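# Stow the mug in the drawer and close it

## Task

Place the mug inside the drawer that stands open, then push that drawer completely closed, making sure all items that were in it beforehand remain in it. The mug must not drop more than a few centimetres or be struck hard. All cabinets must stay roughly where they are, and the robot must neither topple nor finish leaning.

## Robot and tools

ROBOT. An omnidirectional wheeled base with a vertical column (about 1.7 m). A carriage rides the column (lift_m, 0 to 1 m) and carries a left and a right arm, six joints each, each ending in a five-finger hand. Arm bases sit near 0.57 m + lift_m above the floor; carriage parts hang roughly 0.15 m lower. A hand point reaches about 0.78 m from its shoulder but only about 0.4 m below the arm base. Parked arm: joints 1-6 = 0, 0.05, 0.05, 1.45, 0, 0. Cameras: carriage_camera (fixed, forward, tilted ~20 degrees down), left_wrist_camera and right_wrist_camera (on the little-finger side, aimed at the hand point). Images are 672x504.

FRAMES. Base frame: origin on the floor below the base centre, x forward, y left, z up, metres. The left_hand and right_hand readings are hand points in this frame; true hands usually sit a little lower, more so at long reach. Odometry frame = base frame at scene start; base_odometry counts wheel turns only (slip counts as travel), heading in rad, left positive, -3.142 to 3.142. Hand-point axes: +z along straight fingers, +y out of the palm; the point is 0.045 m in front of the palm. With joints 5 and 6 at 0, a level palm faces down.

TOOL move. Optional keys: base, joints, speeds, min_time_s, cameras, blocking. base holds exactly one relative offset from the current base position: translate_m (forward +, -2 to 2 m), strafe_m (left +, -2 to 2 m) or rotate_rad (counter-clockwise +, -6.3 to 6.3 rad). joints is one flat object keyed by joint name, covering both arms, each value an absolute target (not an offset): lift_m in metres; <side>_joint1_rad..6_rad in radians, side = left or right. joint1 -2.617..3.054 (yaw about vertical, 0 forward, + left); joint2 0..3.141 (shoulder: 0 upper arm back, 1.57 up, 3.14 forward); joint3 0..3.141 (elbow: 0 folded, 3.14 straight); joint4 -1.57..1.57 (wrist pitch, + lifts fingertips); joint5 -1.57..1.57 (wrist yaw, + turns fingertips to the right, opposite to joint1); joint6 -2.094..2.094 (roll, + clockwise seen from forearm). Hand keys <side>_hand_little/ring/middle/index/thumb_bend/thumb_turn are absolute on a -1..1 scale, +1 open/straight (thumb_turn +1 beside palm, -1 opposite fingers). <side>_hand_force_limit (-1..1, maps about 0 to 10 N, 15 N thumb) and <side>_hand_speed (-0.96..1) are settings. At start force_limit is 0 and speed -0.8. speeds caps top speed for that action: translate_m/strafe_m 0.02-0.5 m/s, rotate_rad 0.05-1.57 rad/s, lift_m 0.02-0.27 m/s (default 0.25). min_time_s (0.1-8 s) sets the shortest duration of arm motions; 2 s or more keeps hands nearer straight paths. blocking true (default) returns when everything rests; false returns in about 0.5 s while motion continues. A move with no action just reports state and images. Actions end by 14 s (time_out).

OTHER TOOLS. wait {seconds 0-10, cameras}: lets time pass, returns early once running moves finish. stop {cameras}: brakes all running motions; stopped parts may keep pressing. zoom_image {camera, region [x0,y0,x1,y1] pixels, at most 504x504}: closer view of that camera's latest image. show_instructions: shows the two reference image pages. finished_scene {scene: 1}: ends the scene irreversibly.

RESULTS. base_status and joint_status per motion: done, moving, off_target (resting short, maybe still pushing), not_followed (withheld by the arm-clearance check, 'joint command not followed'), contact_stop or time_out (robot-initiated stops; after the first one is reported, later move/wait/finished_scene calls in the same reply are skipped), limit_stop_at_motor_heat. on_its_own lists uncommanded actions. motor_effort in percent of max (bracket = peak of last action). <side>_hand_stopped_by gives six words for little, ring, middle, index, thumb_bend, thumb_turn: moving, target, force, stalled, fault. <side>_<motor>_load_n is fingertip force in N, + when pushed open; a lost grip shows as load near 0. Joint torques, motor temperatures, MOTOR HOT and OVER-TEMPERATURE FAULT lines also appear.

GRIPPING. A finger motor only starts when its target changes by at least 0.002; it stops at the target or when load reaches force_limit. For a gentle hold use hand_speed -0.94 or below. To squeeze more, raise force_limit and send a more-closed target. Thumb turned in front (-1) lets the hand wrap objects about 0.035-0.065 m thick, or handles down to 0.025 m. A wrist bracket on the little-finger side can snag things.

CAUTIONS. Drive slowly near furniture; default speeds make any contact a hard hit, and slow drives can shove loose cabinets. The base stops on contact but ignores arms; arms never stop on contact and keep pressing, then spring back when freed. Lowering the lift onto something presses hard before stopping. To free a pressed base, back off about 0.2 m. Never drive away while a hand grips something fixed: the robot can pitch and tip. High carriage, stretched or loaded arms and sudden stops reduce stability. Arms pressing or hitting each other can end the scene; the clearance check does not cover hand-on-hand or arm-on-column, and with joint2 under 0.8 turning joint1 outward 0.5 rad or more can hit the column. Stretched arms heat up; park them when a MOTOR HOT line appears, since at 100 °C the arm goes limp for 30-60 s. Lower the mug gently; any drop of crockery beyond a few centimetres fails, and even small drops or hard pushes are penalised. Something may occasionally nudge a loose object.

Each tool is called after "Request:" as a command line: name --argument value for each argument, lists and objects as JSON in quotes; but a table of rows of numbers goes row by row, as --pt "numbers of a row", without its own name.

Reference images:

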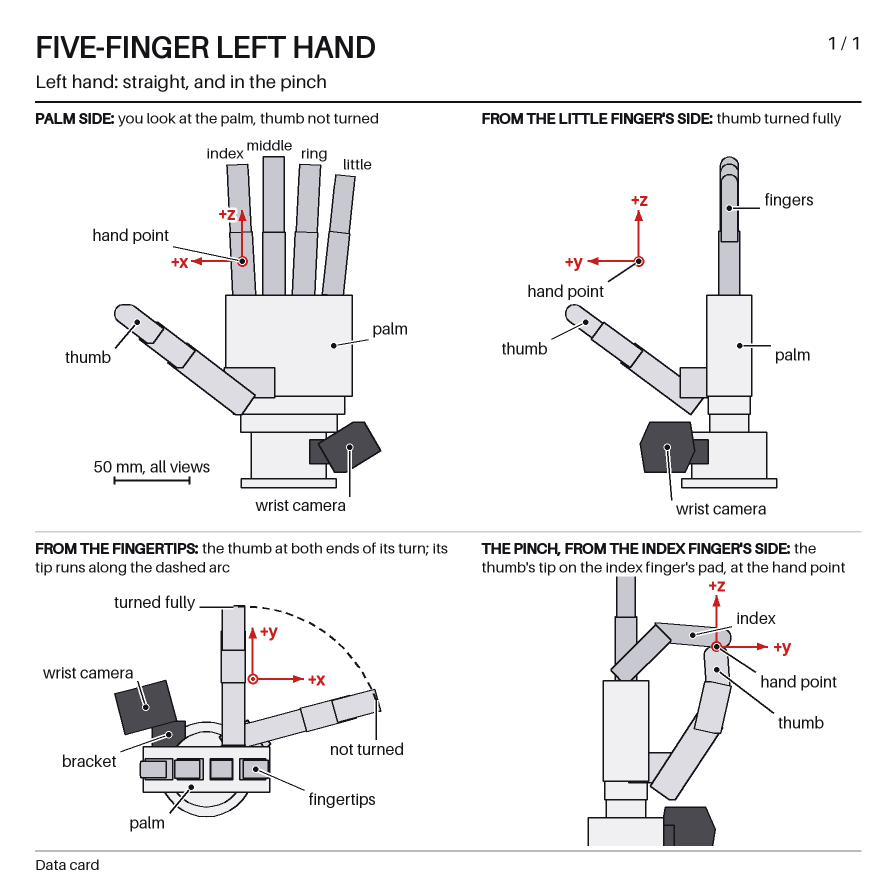

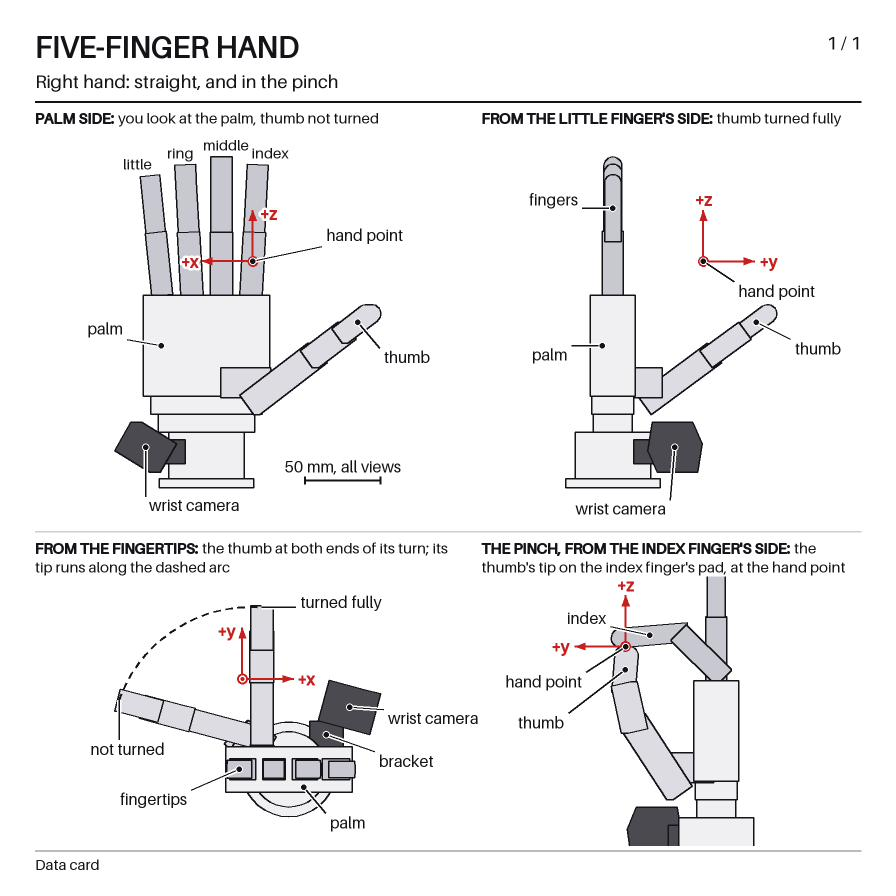

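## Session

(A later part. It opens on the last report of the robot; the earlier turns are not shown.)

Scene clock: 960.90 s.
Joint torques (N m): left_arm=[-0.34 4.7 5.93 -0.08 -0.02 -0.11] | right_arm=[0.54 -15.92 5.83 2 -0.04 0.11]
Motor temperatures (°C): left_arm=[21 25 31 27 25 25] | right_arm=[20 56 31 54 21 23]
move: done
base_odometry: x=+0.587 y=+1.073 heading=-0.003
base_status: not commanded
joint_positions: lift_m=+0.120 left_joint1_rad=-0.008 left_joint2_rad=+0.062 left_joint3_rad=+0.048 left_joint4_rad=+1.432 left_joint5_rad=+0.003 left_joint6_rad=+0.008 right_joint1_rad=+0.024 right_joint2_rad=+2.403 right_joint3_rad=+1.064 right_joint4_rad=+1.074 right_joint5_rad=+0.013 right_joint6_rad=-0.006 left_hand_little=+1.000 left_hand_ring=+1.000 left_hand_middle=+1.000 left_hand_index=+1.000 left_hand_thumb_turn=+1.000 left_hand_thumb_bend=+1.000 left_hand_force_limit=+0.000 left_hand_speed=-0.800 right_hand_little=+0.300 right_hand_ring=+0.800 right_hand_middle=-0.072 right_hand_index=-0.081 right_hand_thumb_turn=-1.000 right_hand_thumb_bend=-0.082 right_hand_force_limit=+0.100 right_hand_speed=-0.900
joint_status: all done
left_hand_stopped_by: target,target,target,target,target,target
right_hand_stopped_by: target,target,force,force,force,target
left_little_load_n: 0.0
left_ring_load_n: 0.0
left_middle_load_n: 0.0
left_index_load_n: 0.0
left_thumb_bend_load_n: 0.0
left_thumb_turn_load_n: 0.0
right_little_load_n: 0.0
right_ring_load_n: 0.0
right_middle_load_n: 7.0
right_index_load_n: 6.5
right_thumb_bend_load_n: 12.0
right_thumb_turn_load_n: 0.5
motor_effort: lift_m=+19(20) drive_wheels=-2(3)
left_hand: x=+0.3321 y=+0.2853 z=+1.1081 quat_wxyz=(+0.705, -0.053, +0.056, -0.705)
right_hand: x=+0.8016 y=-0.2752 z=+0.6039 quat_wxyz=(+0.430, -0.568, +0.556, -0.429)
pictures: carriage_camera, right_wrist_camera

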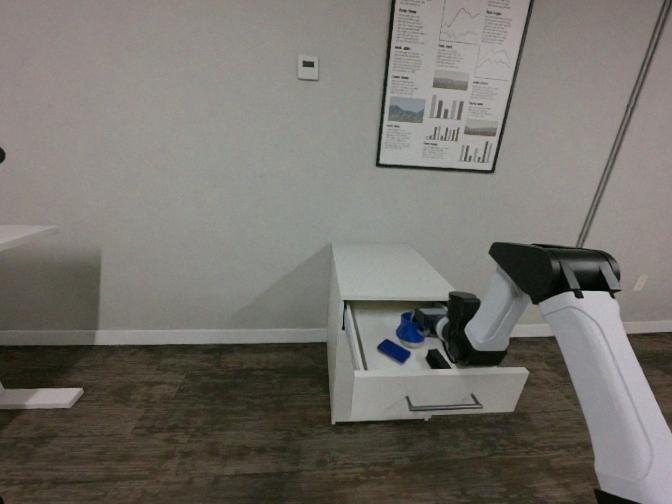

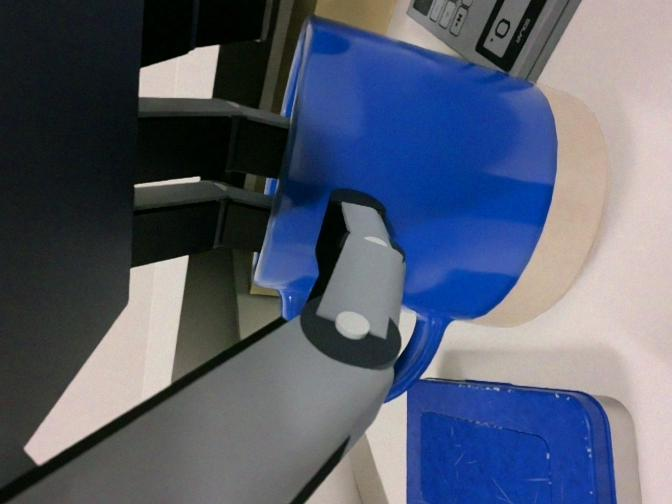

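Request:
move --joints '{"lift_m": 0.17}' --speeds '{"lift_m": 0.04}' --cameras '["right_wrist_camera", "carriage_camera"]'

Request:
zoom_image --camera "carriage_camera" --region '[370, 280, 500, 380]'

Scene clock: 970.97 s.
Joint torques (N m): left_arm=[-0.34 4.62 5.97 -0.04 -0.02 -0.12] | right_arm=[0.55 -15.87 5.82 2.37 -0.04 0.11]
Motor temperatures (°C): left_arm=[21 25 31 27 25 25] | right_arm=[20 56 31 54 21 23]
move: done
base_odometry: x=+0.587 y=+1.073 heading=-0.003
base_status: not commanded
joint_positions: lift_m=+0.170 left_joint1_rad=-0.008 left_joint2_rad=+0.062 left_joint3_rad=+0.048 left_joint4_rad=+1.432 left_joint5_rad=+0.003 left_joint6_rad=+0.008 right_joint1_rad=+0.024 right_joint2_rad=+2.403 right_joint3_rad=+1.064 right_joint4_rad=+1.033 right_joint5_rad=+0.013 right_joint6_rad=-0.006 left_hand_little=+1.000 left_hand_ring=+1.000 left_hand_middle=+1.000 left_hand_index=+1.000 left_hand_thumb_turn=+1.000 left_hand_thumb_bend=+1.000 left_hand_force_limit=+0.000 left_hand_speed=-0.800 right_hand_little=+0.300 right_hand_ring=+0.800 right_hand_middle=-0.072 right_hand_index=-0.081 right_hand_thumb_turn=-1.000 right_hand_thumb_bend=-0.082 right_hand_force_limit=+0.100 right_hand_speed=-0.900
joint_status: all done
left_hand_stopped_by: target,target,target,target,target,target
right_hand_stopped_by: target,target,force,force,force,target
left_little_load_n: 0.0
left_ring_load_n: 0.0
left_middle_load_n: 0.0
left_index_load_n: 0.0
left_thumb_bend_load_n: 0.0
left_thumb_turn_load_n: 0.0
right_little_load_n: 0.0
right_ring_load_n: 0.0
right_middle_load_n: 7.0
right_index_load_n: 6.0
right_thumb_bend_load_n: 12.0
right_thumb_turn_load_n: 0.5
motor_effort: lift_m=+21(26) drive_wheels=-3(3)
left_hand: x=+0.3321 y=+0.2853 z=+1.1577 quat_wxyz=(+0.705, -0.053, +0.056, -0.705)
right_hand: x=+0.7962 y=-0.2753 z=+0.6436 quat_wxyz=(+0.418, -0.576, +0.564, -0.418)
pictures: carriage_camera, right_wrist_camera

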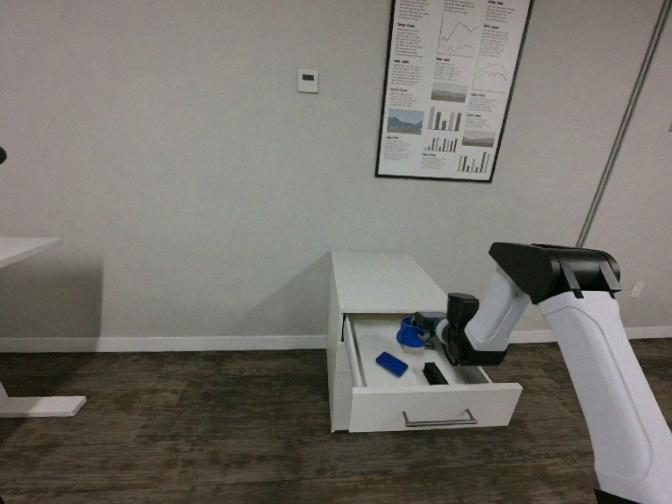

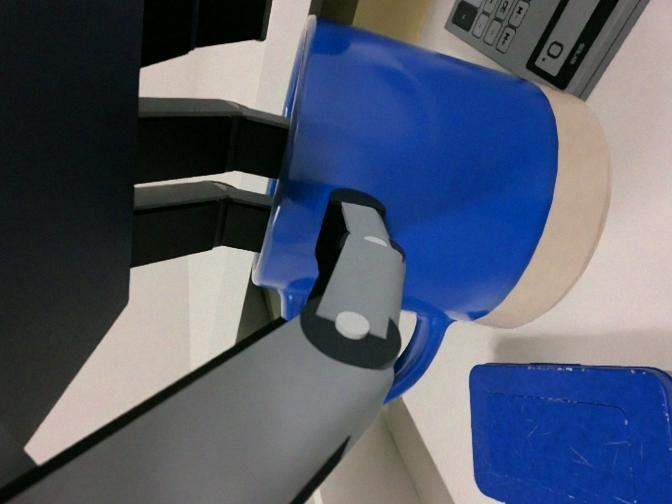

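Scaled by 3.877 from the camera's image (finer frame: 960x720).

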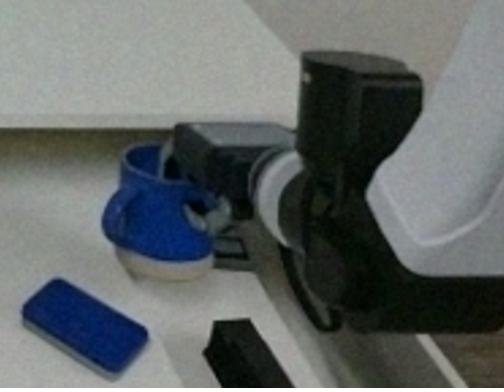

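Request:
move --base '{"translate_m": -0.013}' --speeds '{"translate_m": 0.04}'

Request:
move --joints '{"lift_m": 0.14}' --speeds '{"lift_m": 0.04}' --cameras '["right_wrist_camera", "carriage_camera"]'

Request:
zoom_image --camera "carriage_camera" --region '[370, 280, 500, 380]'

Scene clock: 977.23 s.
Joint torques (N m): left_arm=[-0.38 4.44 6.13 -0.1 -0.03 -0.12] | right_arm=[0.47 -16.06 5.9 2.41 -0.04 0.1]
Motor temperatures (°C): left_arm=[21 25 31 27 25 25] | right_arm=[20 57 31 55 21 23]
move: done
base_odometry: x=+0.574 y=+1.073 heading=-0.002
base_status: done
joint_positions: lift_m=+0.170 left_joint1_rad=-0.008 left_joint2_rad=+0.062 left_joint3_rad=+0.048 left_joint4_rad=+1.432 left_joint5_rad=+0.003 left_joint6_rad=+0.008 right_joint1_rad=+0.024 right_joint2_rad=+2.403 right_joint3_rad=+1.064 right_joint4_rad=+1.027 right_joint5_rad=+0.013 right_joint6_rad=-0.006 left_hand_little=+1.000 left_hand_ring=+1.000 left_hand_middle=+1.000 left_hand_index=+1.000 left_hand_thumb_turn=+1.000 left_hand_thumb_bend=+1.000 left_hand_force_limit=+0.000 left_hand_speed=-0.800 right_hand_little=+0.300 right_hand_ring=+0.800 right_hand_middle=-0.072 right_hand_index=-0.081 right_hand_thumb_turn=-1.000 right_hand_thumb_bend=-0.082 right_hand_force_limit=+0.100 right_hand_speed=-0.900
joint_status: not commanded
left_hand_stopped_by: target,target,target,target,target,target
right_hand_stopped_by: target,target,force,force,force,target
left_little_load_n: 0.0
left_ring_load_n: 0.0
left_middle_load_n: 0.0
left_index_load_n: 0.0
left_thumb_bend_load_n: 0.0
left_thumb_turn_load_n: 0.0
right_little_load_n: 0.0
right_ring_load_n: 0.0
right_middle_load_n: 7.0
right_index_load_n: 6.5
right_thumb_bend_load_n: 12.0
right_thumb_turn_load_n: 0.5
motor_effort: lift_m=+21(23) drive_wheels=-5(9)
left_hand: x=+0.3321 y=+0.2853 z=+1.1577 quat_wxyz=(+0.705, -0.053, +0.056, -0.705)
right_hand: x=+0.7954 y=-0.2753 z=+0.6422 quat_wxyz=(+0.416, -0.578, +0.565, -0.416)
pictures: none

Scene clock: 978.37 s.
Joint torques (N m): left_arm=[-0.32 4.53 6.01 0 -0.03 -0.12] | right_arm=[0.51 -15.91 5.82 2.45 -0.04 0.11]
Motor temperatures (°C): left_arm=[21 25 31 27 25 25] | right_arm=[20 57 31 55 21 23]
move: done
base_odometry: x=+0.574 y=+1.073 heading=-0.002
base_status: not commanded
joint_positions: lift_m=+0.140 left_joint1_rad=-0.008 left_joint2_rad=+0.062 left_joint3_rad=+0.048 left_joint4_rad=+1.432 left_joint5_rad=+0.003 left_joint6_rad=+0.008 right_joint1_rad=+0.024 right_joint2_rad=+2.403 right_joint3_rad=+1.064 right_joint4_rad=+1.025 right_joint5_rad=+0.013 right_joint6_rad=-0.006 left_hand_little=+1.000 left_hand_ring=+1.000 left_hand_middle=+1.000 left_hand_index=+1.000 left_hand_thumb_turn=+1.000 left_hand_thumb_bend=+1.000 left_hand_force_limit=+0.000 left_hand_speed=-0.800 right_hand_little=+0.300 right_hand_ring=+0.800 right_hand_middle=-0.072 right_hand_index=-0.081 right_hand_thumb_turn=-1.000 right_hand_thumb_bend=-0.082 right_hand_force_limit=+0.100 right_hand_speed=-0.900
joint_status: all done
left_hand_stopped_by: target,target,target,target,target,target
right_hand_stopped_by: target,target,force,force,force,target
left_little_load_n: 0.0
left_ring_load_n: 0.0
left_middle_load_n: 0.0
left_index_load_n: 0.0
left_thumb_bend_load_n: 0.0
left_thumb_turn_load_n: 0.0
right_little_load_n: 0.0
right_ring_load_n: 0.0
right_middle_load_n: 7.0
right_index_load_n: 6.5
right_thumb_bend_load_n: 12.0
right_thumb_turn_load_n: 0.0
motor_effort: lift_m=+19(21) drive_wheels=-5(5)
left_hand: x=+0.3321 y=+0.2853 z=+1.1280 quat_wxyz=(+0.705, -0.053, +0.056, -0.705)
right_hand: x=+0.7951 y=-0.2753 z=+0.6121 quat_wxyz=(+0.416, -0.578, +0.566, -0.416)
pictures: carriage_camera, right_wrist_camera

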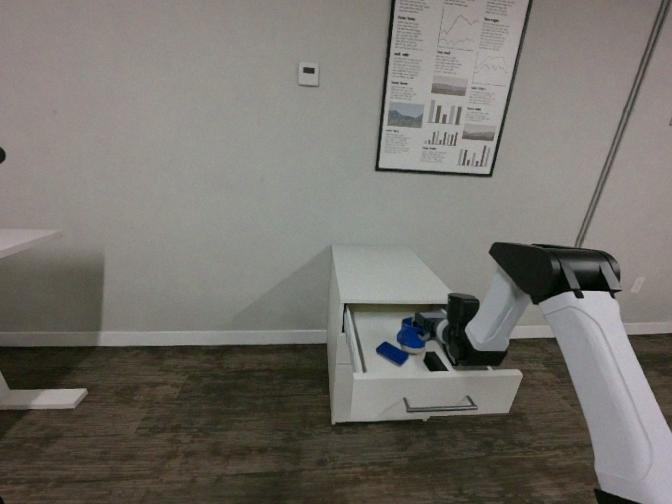

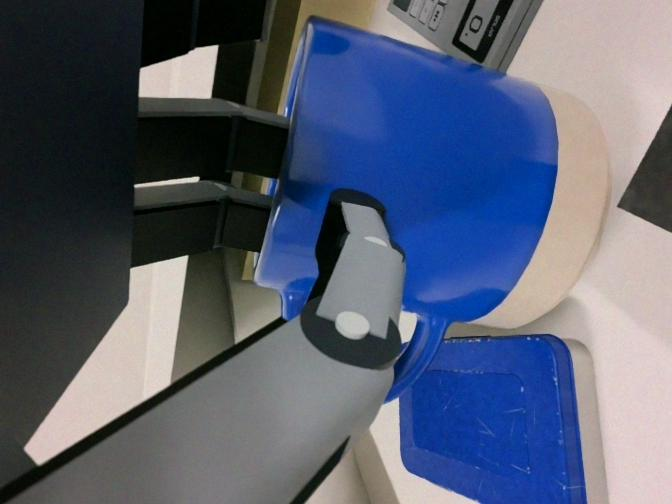

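Scaled by 3.877 from the camera's image (finer frame: 960x720).

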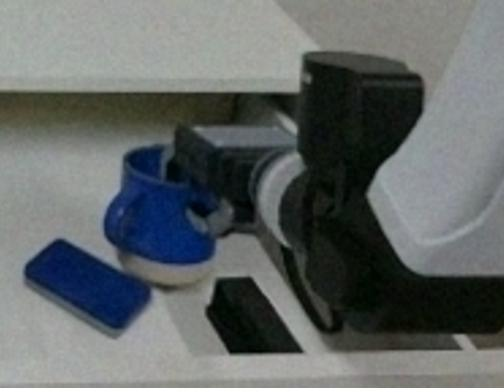

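Request:
move --base '{"translate_m": -0.005}' --speeds '{"translate_m": 0.03}'

Request:
move --joints '{"lift_m": 0.122}' --speeds '{"lift_m": 0.02}' --cameras '["right_wrist_camera", "carriage_camera"]'

Request:
zoom_image --camera "carriage_camera" --region '[370, 280, 500, 380]'

Scene clock: 998.13 s.
Joint torques (N m): left_arm=[-0.47 4.88 6.04 -0.05 -0.03 -0.13] | right_arm=[0.51 -15.9 5.81 2.45 -0.05 0.1]
Motor temperatures (°C): left_arm=[21 25 31 26 25 25] | right_arm=[20 57 31 55 21 23]
move: done
base_odometry: x=+0.569 y=+1.073 heading=-0.001
base_status: done
joint_positions: lift_m=+0.140 left_joint1_rad=-0.008 left_joint2_rad=+0.062 left_joint3_rad=+0.048 left_joint4_rad=+1.431 left_joint5_rad=+0.003 left_joint6_rad=+0.008 right_joint1_rad=+0.024 right_joint2_rad=+2.403 right_joint3_rad=+1.064 right_joint4_rad=+1.027 right_joint5_rad=+0.013 right_joint6_rad=-0.006 left_hand_little=+1.000 left_hand_ring=+1.000 left_hand_middle=+1.000 left_hand_index=+1.000 left_hand_thumb_turn=+1.000 left_hand_thumb_bend=+1.000 left_hand_force_limit=+0.000 left_hand_speed=-0.800 right_hand_little=+0.300 right_hand_ring=+0.800 right_hand_middle=-0.072 right_hand_index=-0.081 right_hand_thumb_turn=-1.000 right_hand_thumb_bend=-0.082 right_hand_force_limit=+0.100 right_hand_speed=-0.900
joint_status: not commanded
left_hand_stopped_by: target,target,target,target,target,target
right_hand_stopped_by: target,target,force,force,force,target
left_little_load_n: 0.0
left_ring_load_n: 0.0
left_middle_load_n: 0.5
left_index_load_n: 0.0
left_thumb_bend_load_n: 0.0
left_thumb_turn_load_n: -0.5
right_little_load_n: 0.0
right_ring_load_n: 0.0
right_middle_load_n: 7.0
right_index_load_n: 6.5
right_thumb_bend_load_n: 12.0
right_thumb_turn_load_n: 0.0
motor_effort: lift_m=+19(21) drive_wheels=-6(12)
left_hand: x=+0.3322 y=+0.2853 z=+1.1280 quat_wxyz=(+0.705, -0.053, +0.056, -0.705)
right_hand: x=+0.7953 y=-0.2753 z=+0.6125 quat_wxyz=(+0.416, -0.578, +0.566, -0.416)
pictures: none

Scene clock: 999.30 s.
Joint torques (N m): left_arm=[-0.31 4.71 5.87 -0.04 -0.02 -0.13] | right_arm=[0.57 -15.82 5.85 2.08 -0.06 0.1]
Motor temperatures (°C): left_arm=[21 25 31 26 25 25] | right_arm=[20 57 31 55 21 23]
move: done
base_odometry: x=+0.569 y=+1.073 heading=-0.001
base_status: not commanded
joint_positions: lift_m=+0.122 left_joint1_rad=-0.008 left_joint2_rad=+0.062 left_joint3_rad=+0.048 left_joint4_rad=+1.431 left_joint5_rad=+0.003 left_joint6_rad=+0.008 right_joint1_rad=+0.024 right_joint2_rad=+2.403 right_joint3_rad=+1.064 right_joint4_rad=+1.067 right_joint5_rad=+0.013 right_joint6_rad=-0.006 left_hand_little=+1.000 left_hand_ring=+1.000 left_hand_middle=+1.000 left_hand_index=+1.000 left_hand_thumb_turn=+1.000 left_hand_thumb_bend=+1.000 left_hand_force_limit=+0.000 left_hand_speed=-0.800 right_hand_little=+0.300 right_hand_ring=+0.800 right_hand_middle=-0.072 right_hand_index=-0.081 right_hand_thumb_turn=-1.000 right_hand_thumb_bend=-0.082 right_hand_force_limit=+0.100 right_hand_speed=-0.900
joint_status: all done
left_hand_stopped_by: target,target,target,target,target,target
right_hand_stopped_by: target,target,force,force,force,target
left_little_load_n: 0.0
left_ring_load_n: 0.0
left_middle_load_n: 0.0
left_index_load_n: 0.0
left_thumb_bend_load_n: 0.0
left_thumb_turn_load_n: 0.0
right_little_load_n: 0.0
right_ring_load_n: 0.0
right_middle_load_n: 7.0
right_index_load_n: 6.5
right_thumb_bend_load_n: 12.5
right_thumb_turn_load_n: 0.5
motor_effort: lift_m=+18(21) drive_wheels=-6(6)
left_hand: x=+0.3322 y=+0.2853 z=+1.1101 quat_wxyz=(+0.705, -0.053, +0.056, -0.705)
right_hand: x=+0.8009 y=-0.2752 z=+0.6044 quat_wxyz=(+0.428, -0.569, +0.557, -0.427)
pictures: carriage_camera, right_wrist_camera

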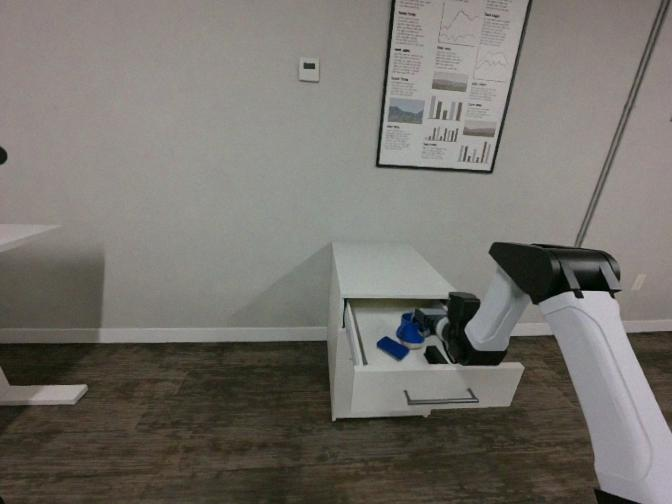

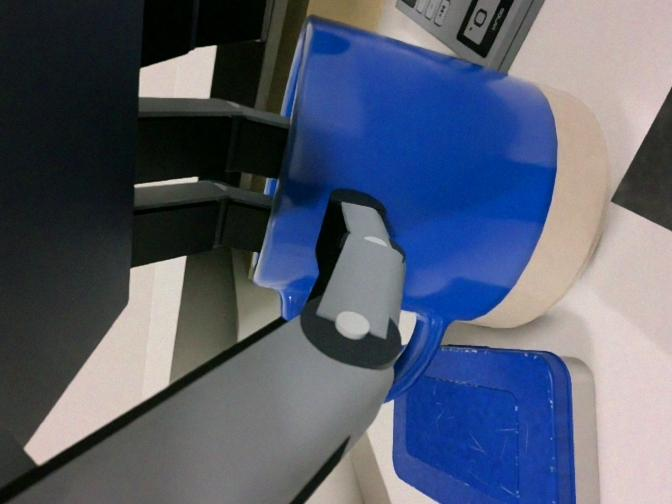

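Scaled by 3.877 from the camera's image (finer frame: 960x720).

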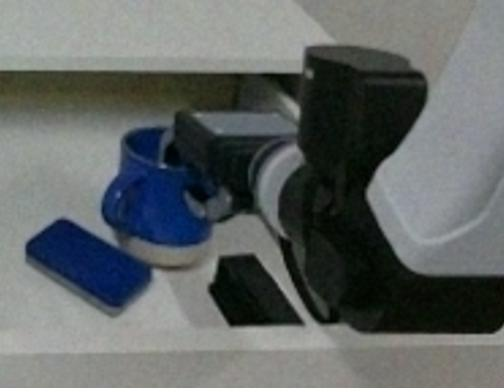

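Request:
move --joints '{"lift_m": 0.112}' --speeds '{"lift_m": 0.02}' --cameras '["right_wrist_camera", "carriage_camera"]'

Request:
zoom_image --camera "carriage_camera" --region '[370, 270, 500, 370]'

Scene clock: 1006.33 s.
Joint torques (N m): left_arm=[-0.34 4.67 5.96 -0.06 -0.02 -0.11] | right_arm=[0.53 -15.91 5.67 1.84 -0.04 0.11]
Motor temperatures (°C): left_arm=[21 25 31 26 25 25] | right_arm=[20 57 31 53 21 23]
move: done
base_odometry: x=+0.569 y=+1.073 heading=-0.001
base_status: not commanded
joint_positions: lift_m=+0.112 left_joint1_rad=-0.008 left_joint2_rad=+0.062 left_joint3_rad=+0.048 left_joint4_rad=+1.431 left_joint5_rad=+0.003 left_joint6_rad=+0.008 right_joint1_rad=+0.024 right_joint2_rad=+2.403 right_joint3_rad=+1.065 right_joint4_rad=+1.094 right_joint5_rad=+0.012 right_joint6_rad=-0.006 left_hand_little=+1.000 left_hand_ring=+1.000 left_hand_middle=+1.000 left_hand_index=+1.000 left_hand_thumb_turn=+1.000 left_hand_thumb_bend=+1.000 left_hand_force_limit=+0.000 left_hand_speed=-0.800 right_hand_little=+0.300 right_hand_ring=+0.800 right_hand_middle=-0.072 right_hand_index=-0.081 right_hand_thumb_turn=-1.000 right_hand_thumb_bend=-0.082 right_hand_force_limit=+0.100 right_hand_speed=-0.900
joint_status: all done
left_hand_stopped_by: target,target,target,target,target,target
right_hand_stopped_by: target,target,force,force,force,target
left_little_load_n: 0.0
left_ring_load_n: 0.0
left_middle_load_n: 0.0
left_index_load_n: 0.0
left_thumb_bend_load_n: 0.0
left_thumb_turn_load_n: 0.0
right_little_load_n: 0.0
right_ring_load_n: 0.0
right_middle_load_n: 7.0
right_index_load_n: 7.0
right_thumb_bend_load_n: 11.0
right_thumb_turn_load_n: 0.0
motor_effort: lift_m=+18(19) drive_wheels=-6(6)
left_hand: x=+0.3322 y=+0.2853 z=+1.1001 quat_wxyz=(+0.705, -0.053, +0.056, -0.705)
right_hand: x=+0.8046 y=-0.2750 z=+0.6013 quat_wxyz=(+0.436, -0.563, +0.551, -0.435)
pictures: carriage_camera, right_wrist_camera

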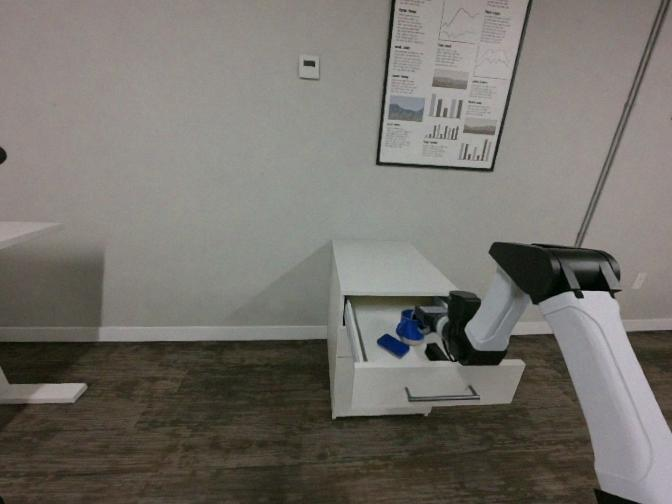

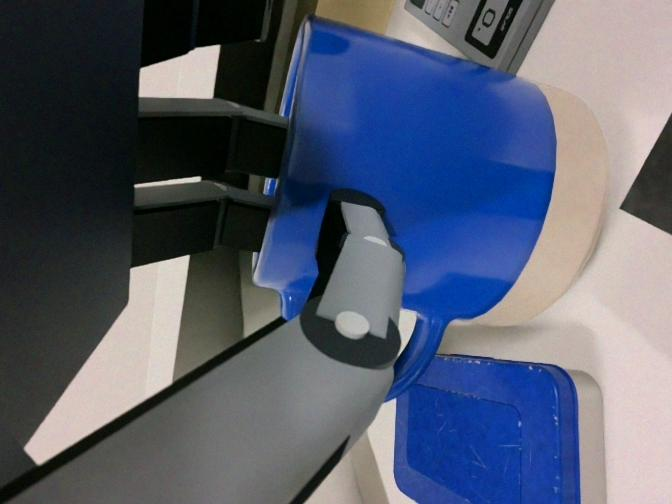

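Scaled by 3.877 from the camera's image (finer frame: 960x720).

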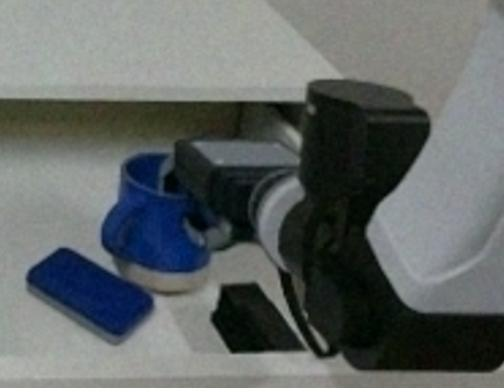

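Request:
move --joints '{"right_hand_thumb_bend": -0.068}'

Scene clock: 1018.33 s.
Joint torques (N m): left_arm=[-0.32 4.6 5.94 -0.05 -0.01 -0.12] | right_arm=[0.5 -15.92 5.72 1.83 -0.04 0.1]
Motor temperatures (°C): left_arm=[21 25 31 26 25 25] | right_arm=[20 57 30 52 21 23]
move: done
base_odometry: x=+0.569 y=+1.073 heading=-0.001
base_status: not commanded
joint_positions: lift_m=+0.112 left_joint1_rad=-0.008 left_joint2_rad=+0.062 left_joint3_rad=+0.048 left_joint4_rad=+1.431 left_joint5_rad=+0.003 left_joint6_rad=+0.008 right_joint1_rad=+0.024 right_joint2_rad=+2.403 right_joint3_rad=+1.065 right_joint4_rad=+1.094 right_joint5_rad=+0.012 right_joint6_rad=-0.006 left_hand_little=+1.000 left_hand_ring=+1.000 left_hand_middle=+1.000 left_hand_index=+1.000 left_hand_thumb_turn=+1.000 left_hand_thumb_bend=+1.000 left_hand_force_limit=+0.000 left_hand_speed=-0.800 right_hand_little=+0.300 right_hand_ring=+0.800 right_hand_middle=-0.072 right_hand_index=-0.081 right_hand_thumb_turn=-1.000 right_hand_thumb_bend=-0.065 right_hand_force_limit=+0.100 right_hand_speed=-0.900
joint_status: all done
left_hand_stopped_by: target,target,target,target,target,target
right_hand_stopped_by: target,target,force,force,target,target
left_little_load_n: 0.0
left_ring_load_n: 0.0
left_middle_load_n: 0.0
left_index_load_n: 0.0
left_thumb_bend_load_n: 0.0
left_thumb_turn_load_n: 0.0
right_little_load_n: 0.0
right_ring_load_n: 0.0
right_middle_load_n: 7.0
right_index_load_n: 6.5
right_thumb_bend_load_n: 6.0
right_thumb_turn_load_n: 0.0
motor_effort: lift_m=+18(20) drive_wheels=-6(6)
left_hand: x=+0.3322 y=+0.2853 z=+1.1001 quat_wxyz=(+0.705, -0.053, +0.056, -0.705)
right_hand: x=+0.8046 y=-0.2750 z=+0.6013 quat_wxyz=(+0.436, -0.563, +0.551, -0.435)
pictures: none

Request:
move --base '{"translate_m": -0.007}' --joints '{"lift_m": 0.107}' --speeds '{"translate_m": 0.02, "lift_m": 0.02}' --cameras '["right_wrist_camera"]'

Scene clock: 1021.53 s.
Joint torques (N m): left_arm=[-0.34 4.57 6.11 -0.08 -0.01 -0.13] | right_arm=[0.59 -16.01 5.37 1.79 -0.04 0.1]
Motor temperatures (°C): left_arm=[21 25 31 26 25 25] | right_arm=[20 57 30 52 21 23]
move: done
base_odometry: x=+0.562 y=+1.073 heading=+0.000
base_status: done
joint_positions: lift_m=+0.107 left_joint1_rad=-0.008 left_joint2_rad=+0.062 left_joint3_rad=+0.047 left_joint4_rad=+1.432 left_joint5_rad=+0.003 left_joint6_rad=+0.008 right_joint1_rad=+0.024 right_joint2_rad=+2.403 right_joint3_rad=+1.070 right_joint4_rad=+1.100 right_joint5_rad=+0.012 right_joint6_rad=-0.006 left_hand_little=+1.000 left_hand_ring=+1.000 left_hand_middle=+1.000 left_hand_index=+1.000 left_hand_thumb_turn=+1.000 left_hand_thumb_bend=+1.000 left_hand_force_limit=+0.000 left_hand_speed=-0.800 right_hand_little=+0.300 right_hand_ring=+0.800 right_hand_middle=-0.072 right_hand_index=-0.081 right_hand_thumb_turn=-1.000 right_hand_thumb_bend=-0.065 right_hand_force_limit=+0.100 right_hand_speed=-0.900
joint_status: all done
left_hand_stopped_by: target,target,target,target,target,target
right_hand_stopped_by: target,target,force,force,target,target
left_little_load_n: 0.0
left_ring_load_n: 0.0
left_middle_load_n: 0.0
left_index_load_n: 0.0
left_thumb_bend_load_n: 0.0
left_thumb_turn_load_n: 0.0
right_little_load_n: 0.0
right_ring_load_n: 0.0
right_middle_load_n: 7.5
right_index_load_n: 6.5
right_thumb_bend_load_n: 6.5
right_thumb_turn_load_n: -0.5
motor_effort: lift_m=+18(20) drive_wheels=-6(10)
left_hand: x=+0.3322 y=+0.2853 z=+1.0949 quat_wxyz=(+0.705, -0.053, +0.056, -0.705)
right_hand: x=+0.8069 y=-0.2748 z=+0.5994 quat_wxyz=(+0.439, -0.561, +0.549, -0.438)

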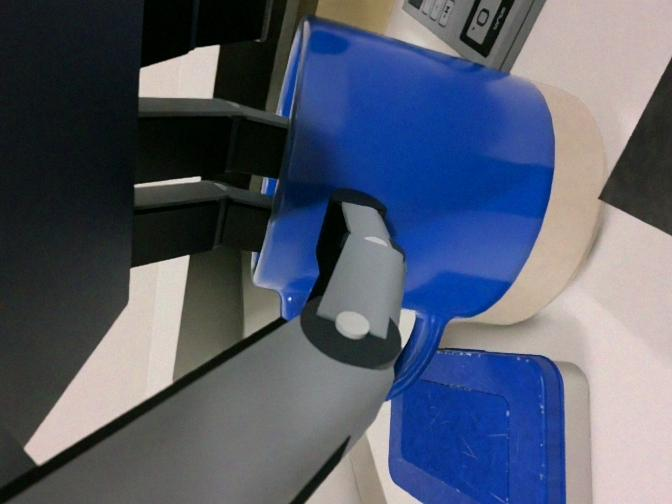

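Request:
move --joints '{"right_hand_thumb_bend": -0.05}' --cameras '["right_wrist_camera"]'

Scene clock: 1025.07 s.
Joint torques (N m): left_arm=[-0.36 4.63 5.96 -0.05 -0.03 -0.11] | right_arm=[0.53 -15.92 5.33 1.78 -0.03 0.11]
Motor temperatures (°C): left_arm=[21 25 31 26 25 25] | right_arm=[20 57 30 52 21 23]
move: done
base_odometry: x=+0.562 y=+1.073 heading=+0.000
base_status: not commanded
joint_positions: lift_m=+0.107 left_joint1_rad=-0.008 left_joint2_rad=+0.062 left_joint3_rad=+0.047 left_joint4_rad=+1.432 left_joint5_rad=+0.003 left_joint6_rad=+0.008 right_joint1_rad=+0.024 right_joint2_rad=+2.403 right_joint3_rad=+1.070 right_joint4_rad=+1.100 right_joint5_rad=+0.012 right_joint6_rad=-0.006 left_hand_little=+1.000 left_hand_ring=+1.000 left_hand_middle=+1.000 left_hand_index=+1.000 left_hand_thumb_turn=+1.000 left_hand_thumb_bend=+1.000 left_hand_force_limit=+0.000 left_hand_speed=-0.800 right_hand_little=+0.300 right_hand_ring=+0.800 right_hand_middle=-0.072 right_hand_index=-0.081 right_hand_thumb_turn=-1.000 right_hand_thumb_bend=-0.049 right_hand_force_limit=+0.100 right_hand_speed=-0.900
joint_status: all done
left_hand_stopped_by: target,target,target,target,target,target
right_hand_stopped_by: target,target,force,force,target,target
left_little_load_n: 0.0
left_ring_load_n: 0.0
left_middle_load_n: 0.0
left_index_load_n: 0.0
left_thumb_bend_load_n: 0.0
left_thumb_turn_load_n: 0.0
right_little_load_n: 0.0
right_ring_load_n: 0.0
right_middle_load_n: 7.0
right_index_load_n: 6.0
right_thumb_bend_load_n: 1.5
right_thumb_turn_load_n: -0.5
motor_effort: lift_m=+19(20) drive_wheels=-6(6)
left_hand: x=+0.3322 y=+0.2853 z=+1.0949 quat_wxyz=(+0.705, -0.053, +0.056, -0.705)
right_hand: x=+0.8069 y=-0.2748 z=+0.5994 quat_wxyz=(+0.439, -0.561, +0.549, -0.438)

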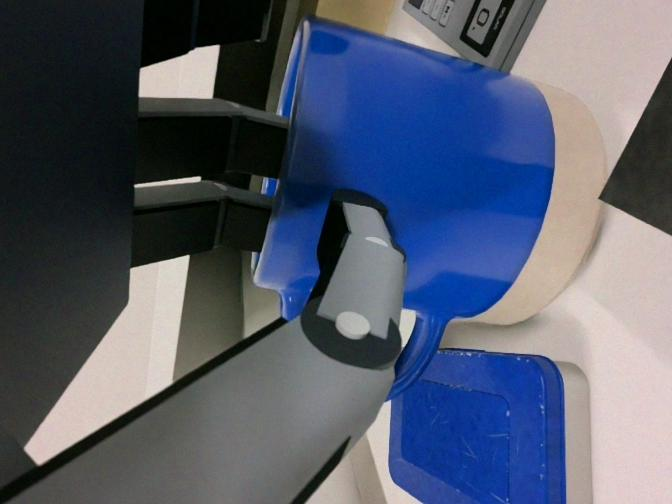

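Request:
move --base '{"translate_m": -0.006}' --joints '{"lift_m": 0.1}' --speeds '{"translate_m": 0.02, "lift_m": 0.02}' --cameras '["right_wrist_camera", "carriage_camera"]'

Request:
zoom_image --camera "carriage_camera" --region '[370, 270, 500, 370]'

Scene clock: 1029.20 s.
Joint torques (N m): left_arm=[-0.31 4.63 5.97 -0.02 -0.02 -0.12] | right_arm=[0.58 -15.86 5.12 1.72 -0.03 0.1]
Motor temperatures (°C): left_arm=[21 25 31 26 25 25] | right_arm=[20 57 30 52 21 23]
move: done
base_odometry: x=+0.556 y=+1.073 heading=+0.001
base_status: done
joint_positions: lift_m=+0.100 left_joint1_rad=-0.008 left_joint2_rad=+0.062 left_joint3_rad=+0.047 left_joint4_rad=+1.431 left_joint5_rad=+0.003 left_joint6_rad=+0.008 right_joint1_rad=+0.024 right_joint2_rad=+2.402 right_joint3_rad=+1.072 right_joint4_rad=+1.108 right_joint5_rad=+0.012 right_joint6_rad=-0.006 left_hand_little=+1.000 left_hand_ring=+1.000 left_hand_middle=+1.000 left_hand_index=+1.000 left_hand_thumb_turn=+1.000 left_hand_thumb_bend=+1.000 left_hand_force_limit=+0.000 left_hand_speed=-0.800 right_hand_little=+0.300 right_hand_ring=+0.800 right_hand_middle=-0.072 right_hand_index=-0.081 right_hand_thumb_turn=-1.000 right_hand_thumb_bend=-0.048 right_hand_force_limit=+0.100 right_hand_speed=-0.900
joint_status: all done
left_hand_stopped_by: target,target,target,target,target,target
right_hand_stopped_by: target,target,force,force,target,target
left_little_load_n: 0.0
left_ring_load_n: 0.0
left_middle_load_n: 0.0
left_index_load_n: 0.0
left_thumb_bend_load_n: 0.0
left_thumb_turn_load_n: 0.0
right_little_load_n: 0.0
right_ring_load_n: 0.0
right_middle_load_n: 8.0
right_index_load_n: 7.0
right_thumb_bend_load_n: 4.0
right_thumb_turn_load_n: 0.0
motor_effort: lift_m=+19(21) drive_wheels=-6(12)
left_hand: x=+0.3324 y=+0.2853 z=+1.0878 quat_wxyz=(+0.705, -0.053, +0.056, -0.705)
right_hand: x=+0.8088 y=-0.2748 z=+0.5956 quat_wxyz=(+0.442, -0.558, +0.546, -0.441)
pictures: carriage_camera, right_wrist_camera

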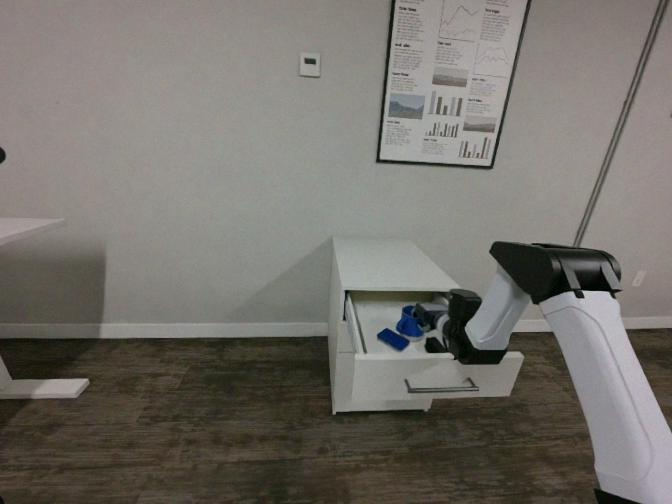

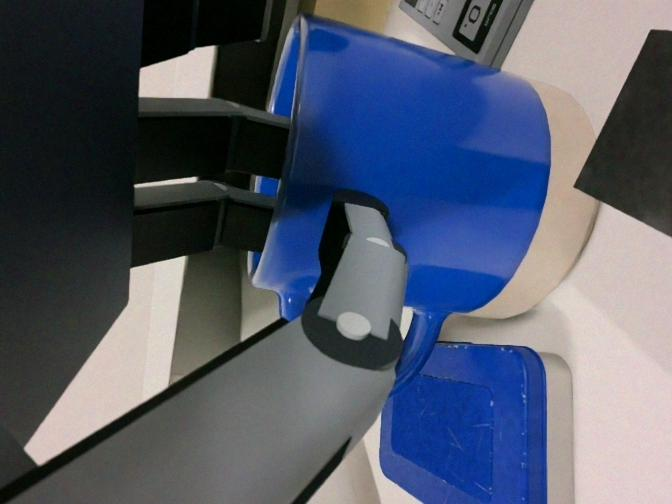

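Scaled by 3.877 from the camera's image (finer frame: 960x720).

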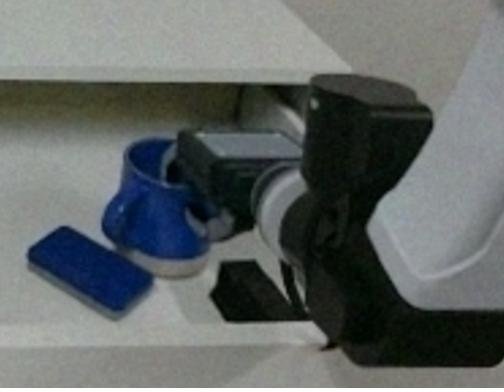

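Request:
move --joints '{"right_hand_thumb_bend": -0.036}' --cameras '["right_wrist_camera"]'

Request:
move --base '{"translate_m": -0.006}' --joints '{"lift_m": 0.094}' --speeds '{"translate_m": 0.02, "lift_m": 0.02}' --cameras '["right_wrist_camera", "carriage_camera"]'

Request:
zoom_image --camera "carriage_camera" --region '[370, 260, 500, 360]'

Scene clock: 1042.67 s.
Joint torques (N m): left_arm=[-0.32 4.6 5.94 -0.04 -0.04 -0.12] | right_arm=[0.51 -15.88 5.15 1.71 -0.03 0.1]
Motor temperatures (°C): left_arm=[21 25 31 26 25 25] | right_arm=[20 57 30 50 21 23]
move: done
base_odometry: x=+0.556 y=+1.073 heading=+0.001
base_status: not commanded
joint_positions: lift_m=+0.100 left_joint1_rad=-0.008 left_joint2_rad=+0.062 left_joint3_rad=+0.047 left_joint4_rad=+1.431 left_joint5_rad=+0.003 left_joint6_rad=+0.008 right_joint1_rad=+0.024 right_joint2_rad=+2.402 right_joint3_rad=+1.072 right_joint4_rad=+1.108 right_joint5_rad=+0.012 right_joint6_rad=-0.006 left_hand_little=+1.000 left_hand_ring=+1.000 left_hand_middle=+1.000 left_hand_index=+1.000 left_hand_thumb_turn=+1.000 left_hand_thumb_bend=+1.000 left_hand_force_limit=+0.000 left_hand_speed=-0.800 right_hand_little=+0.300 right_hand_ring=+0.800 right_hand_middle=-0.072 right_hand_index=-0.081 right_hand_thumb_turn=-1.000 right_hand_thumb_bend=-0.035 right_hand_force_limit=+0.100 right_hand_speed=-0.900
joint_status: all done
left_hand_stopped_by: target,target,target,target,target,target
right_hand_stopped_by: target,target,force,force,target,target
left_little_load_n: 0.0
left_ring_load_n: 0.0
left_middle_load_n: 0.0
left_index_load_n: 0.0
left_thumb_bend_load_n: 0.0
left_thumb_turn_load_n: 0.0
right_little_load_n: 0.0
right_ring_load_n: 0.0
right_middle_load_n: 7.0
right_index_load_n: 6.5
right_thumb_bend_load_n: 1.5
right_thumb_turn_load_n: -0.5
motor_effort: lift_m=+18(21) drive_wheels=-7(7)
left_hand: x=+0.3324 y=+0.2853 z=+1.0878 quat_wxyz=(+0.705, -0.053, +0.056, -0.705)
right_hand: x=+0.8088 y=-0.2748 z=+0.5956 quat_wxyz=(+0.442, -0.558, +0.546, -0.441)

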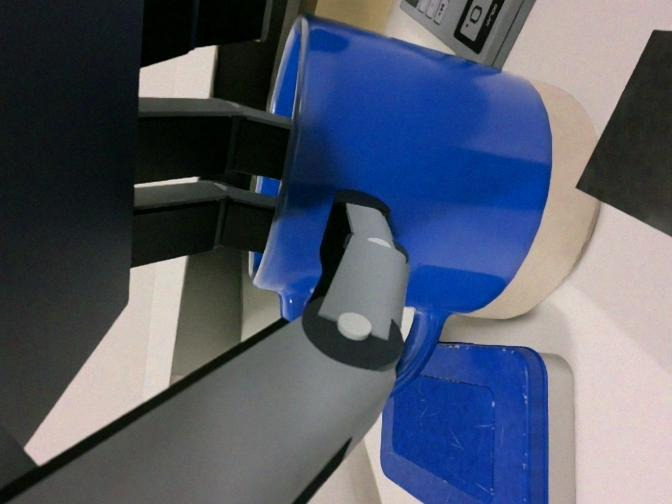

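Scene clock: 1043.47 s.
Joint torques (N m): left_arm=[-0.32 4.62 5.9 -0.02 -0.03 -0.12] | right_arm=[0.5 -15.76 4.85 1.66 -0.04 0.1]
Motor temperatures (°C): left_arm=[21 25 31 26 25 25] | right_arm=[20 57 30 50 21 23]
move: done
base_odometry: x=+0.551 y=+1.073 heading=+0.001
base_status: done
joint_positions: lift_m=+0.094 left_joint1_rad=-0.008 left_joint2_rad=+0.062 left_joint3_rad=+0.047 left_joint4_rad=+1.431 left_joint5_rad=+0.003 left_joint6_rad=+0.008 right_joint1_rad=+0.024 right_joint2_rad=+2.400 right_joint3_rad=+1.076 right_joint4_rad=+1.114 right_joint5_rad=+0.012 right_joint6_rad=-0.006 left_hand_little=+1.000 left_hand_ring=+1.000 left_hand_middle=+1.000 left_hand_index=+1.000 left_hand_thumb_turn=+1.000 left_hand_thumb_bend=+1.000 left_hand_force_limit=+0.000 left_hand_speed=-0.800 right_hand_little=+0.300 right_hand_ring=+0.800 right_hand_middle=-0.072 right_hand_index=-0.081 right_hand_thumb_turn=-1.000 right_hand_thumb_bend=-0.035 right_hand_force_limit=+0.100 right_hand_speed=-0.900
joint_status: all done
left_hand_stopped_by: target,target,target,target,target,target
right_hand_stopped_by: target,target,force,force,target,target
left_little_load_n: 0.0
left_ring_load_n: 0.0
left_middle_load_n: 0.0
left_index_load_n: 0.0
left_thumb_bend_load_n: 0.0
left_thumb_turn_load_n: 0.0
right_little_load_n: 0.0
right_ring_load_n: 0.0
right_middle_load_n: 7.5
right_index_load_n: 7.0
right_thumb_bend_load_n: 4.0
right_thumb_turn_load_n: -0.5
motor_effort: lift_m=+18(21) drive_wheels=-6(12)
left_hand: x=+0.3323 y=+0.2853 z=+1.0819 quat_wxyz=(+0.705, -0.053, +0.056, -0.705)
right_hand: x=+0.8110 y=-0.2747 z=+0.5936 quat_wxyz=(+0.446, -0.555, +0.544, -0.444)
pictures: carriage_camera, right_wrist_camera

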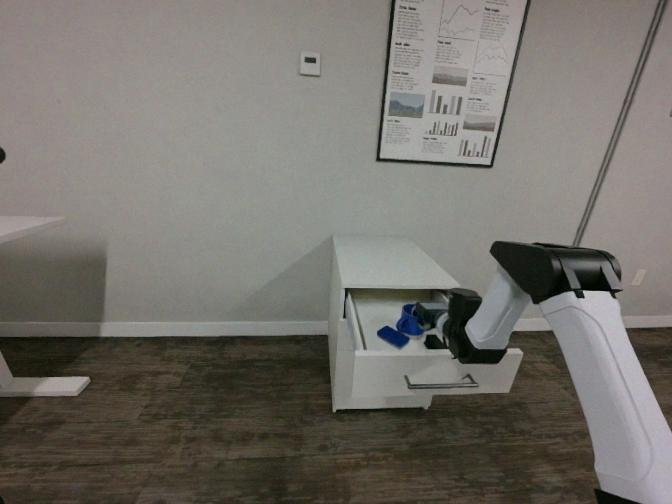

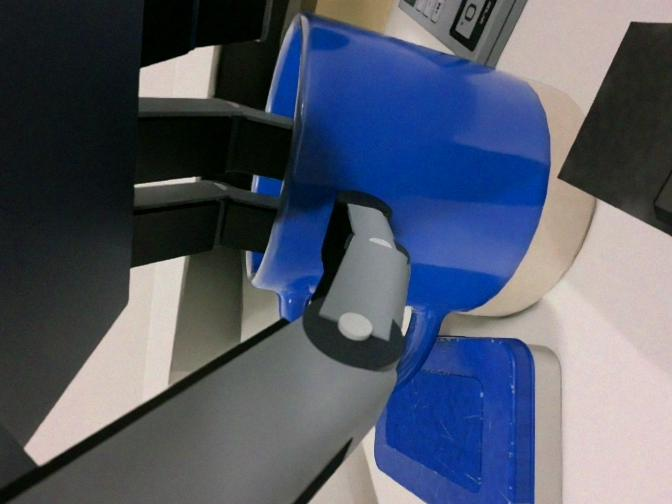

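Scaled by 3.877 from the camera's image (finer frame: 960x720).

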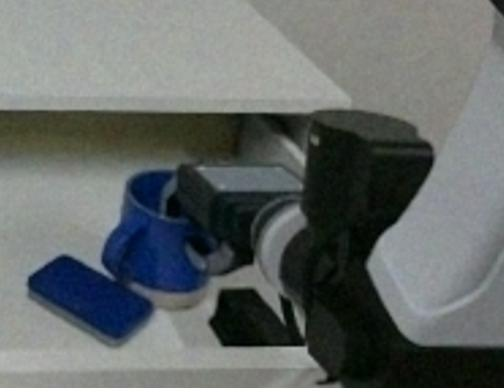

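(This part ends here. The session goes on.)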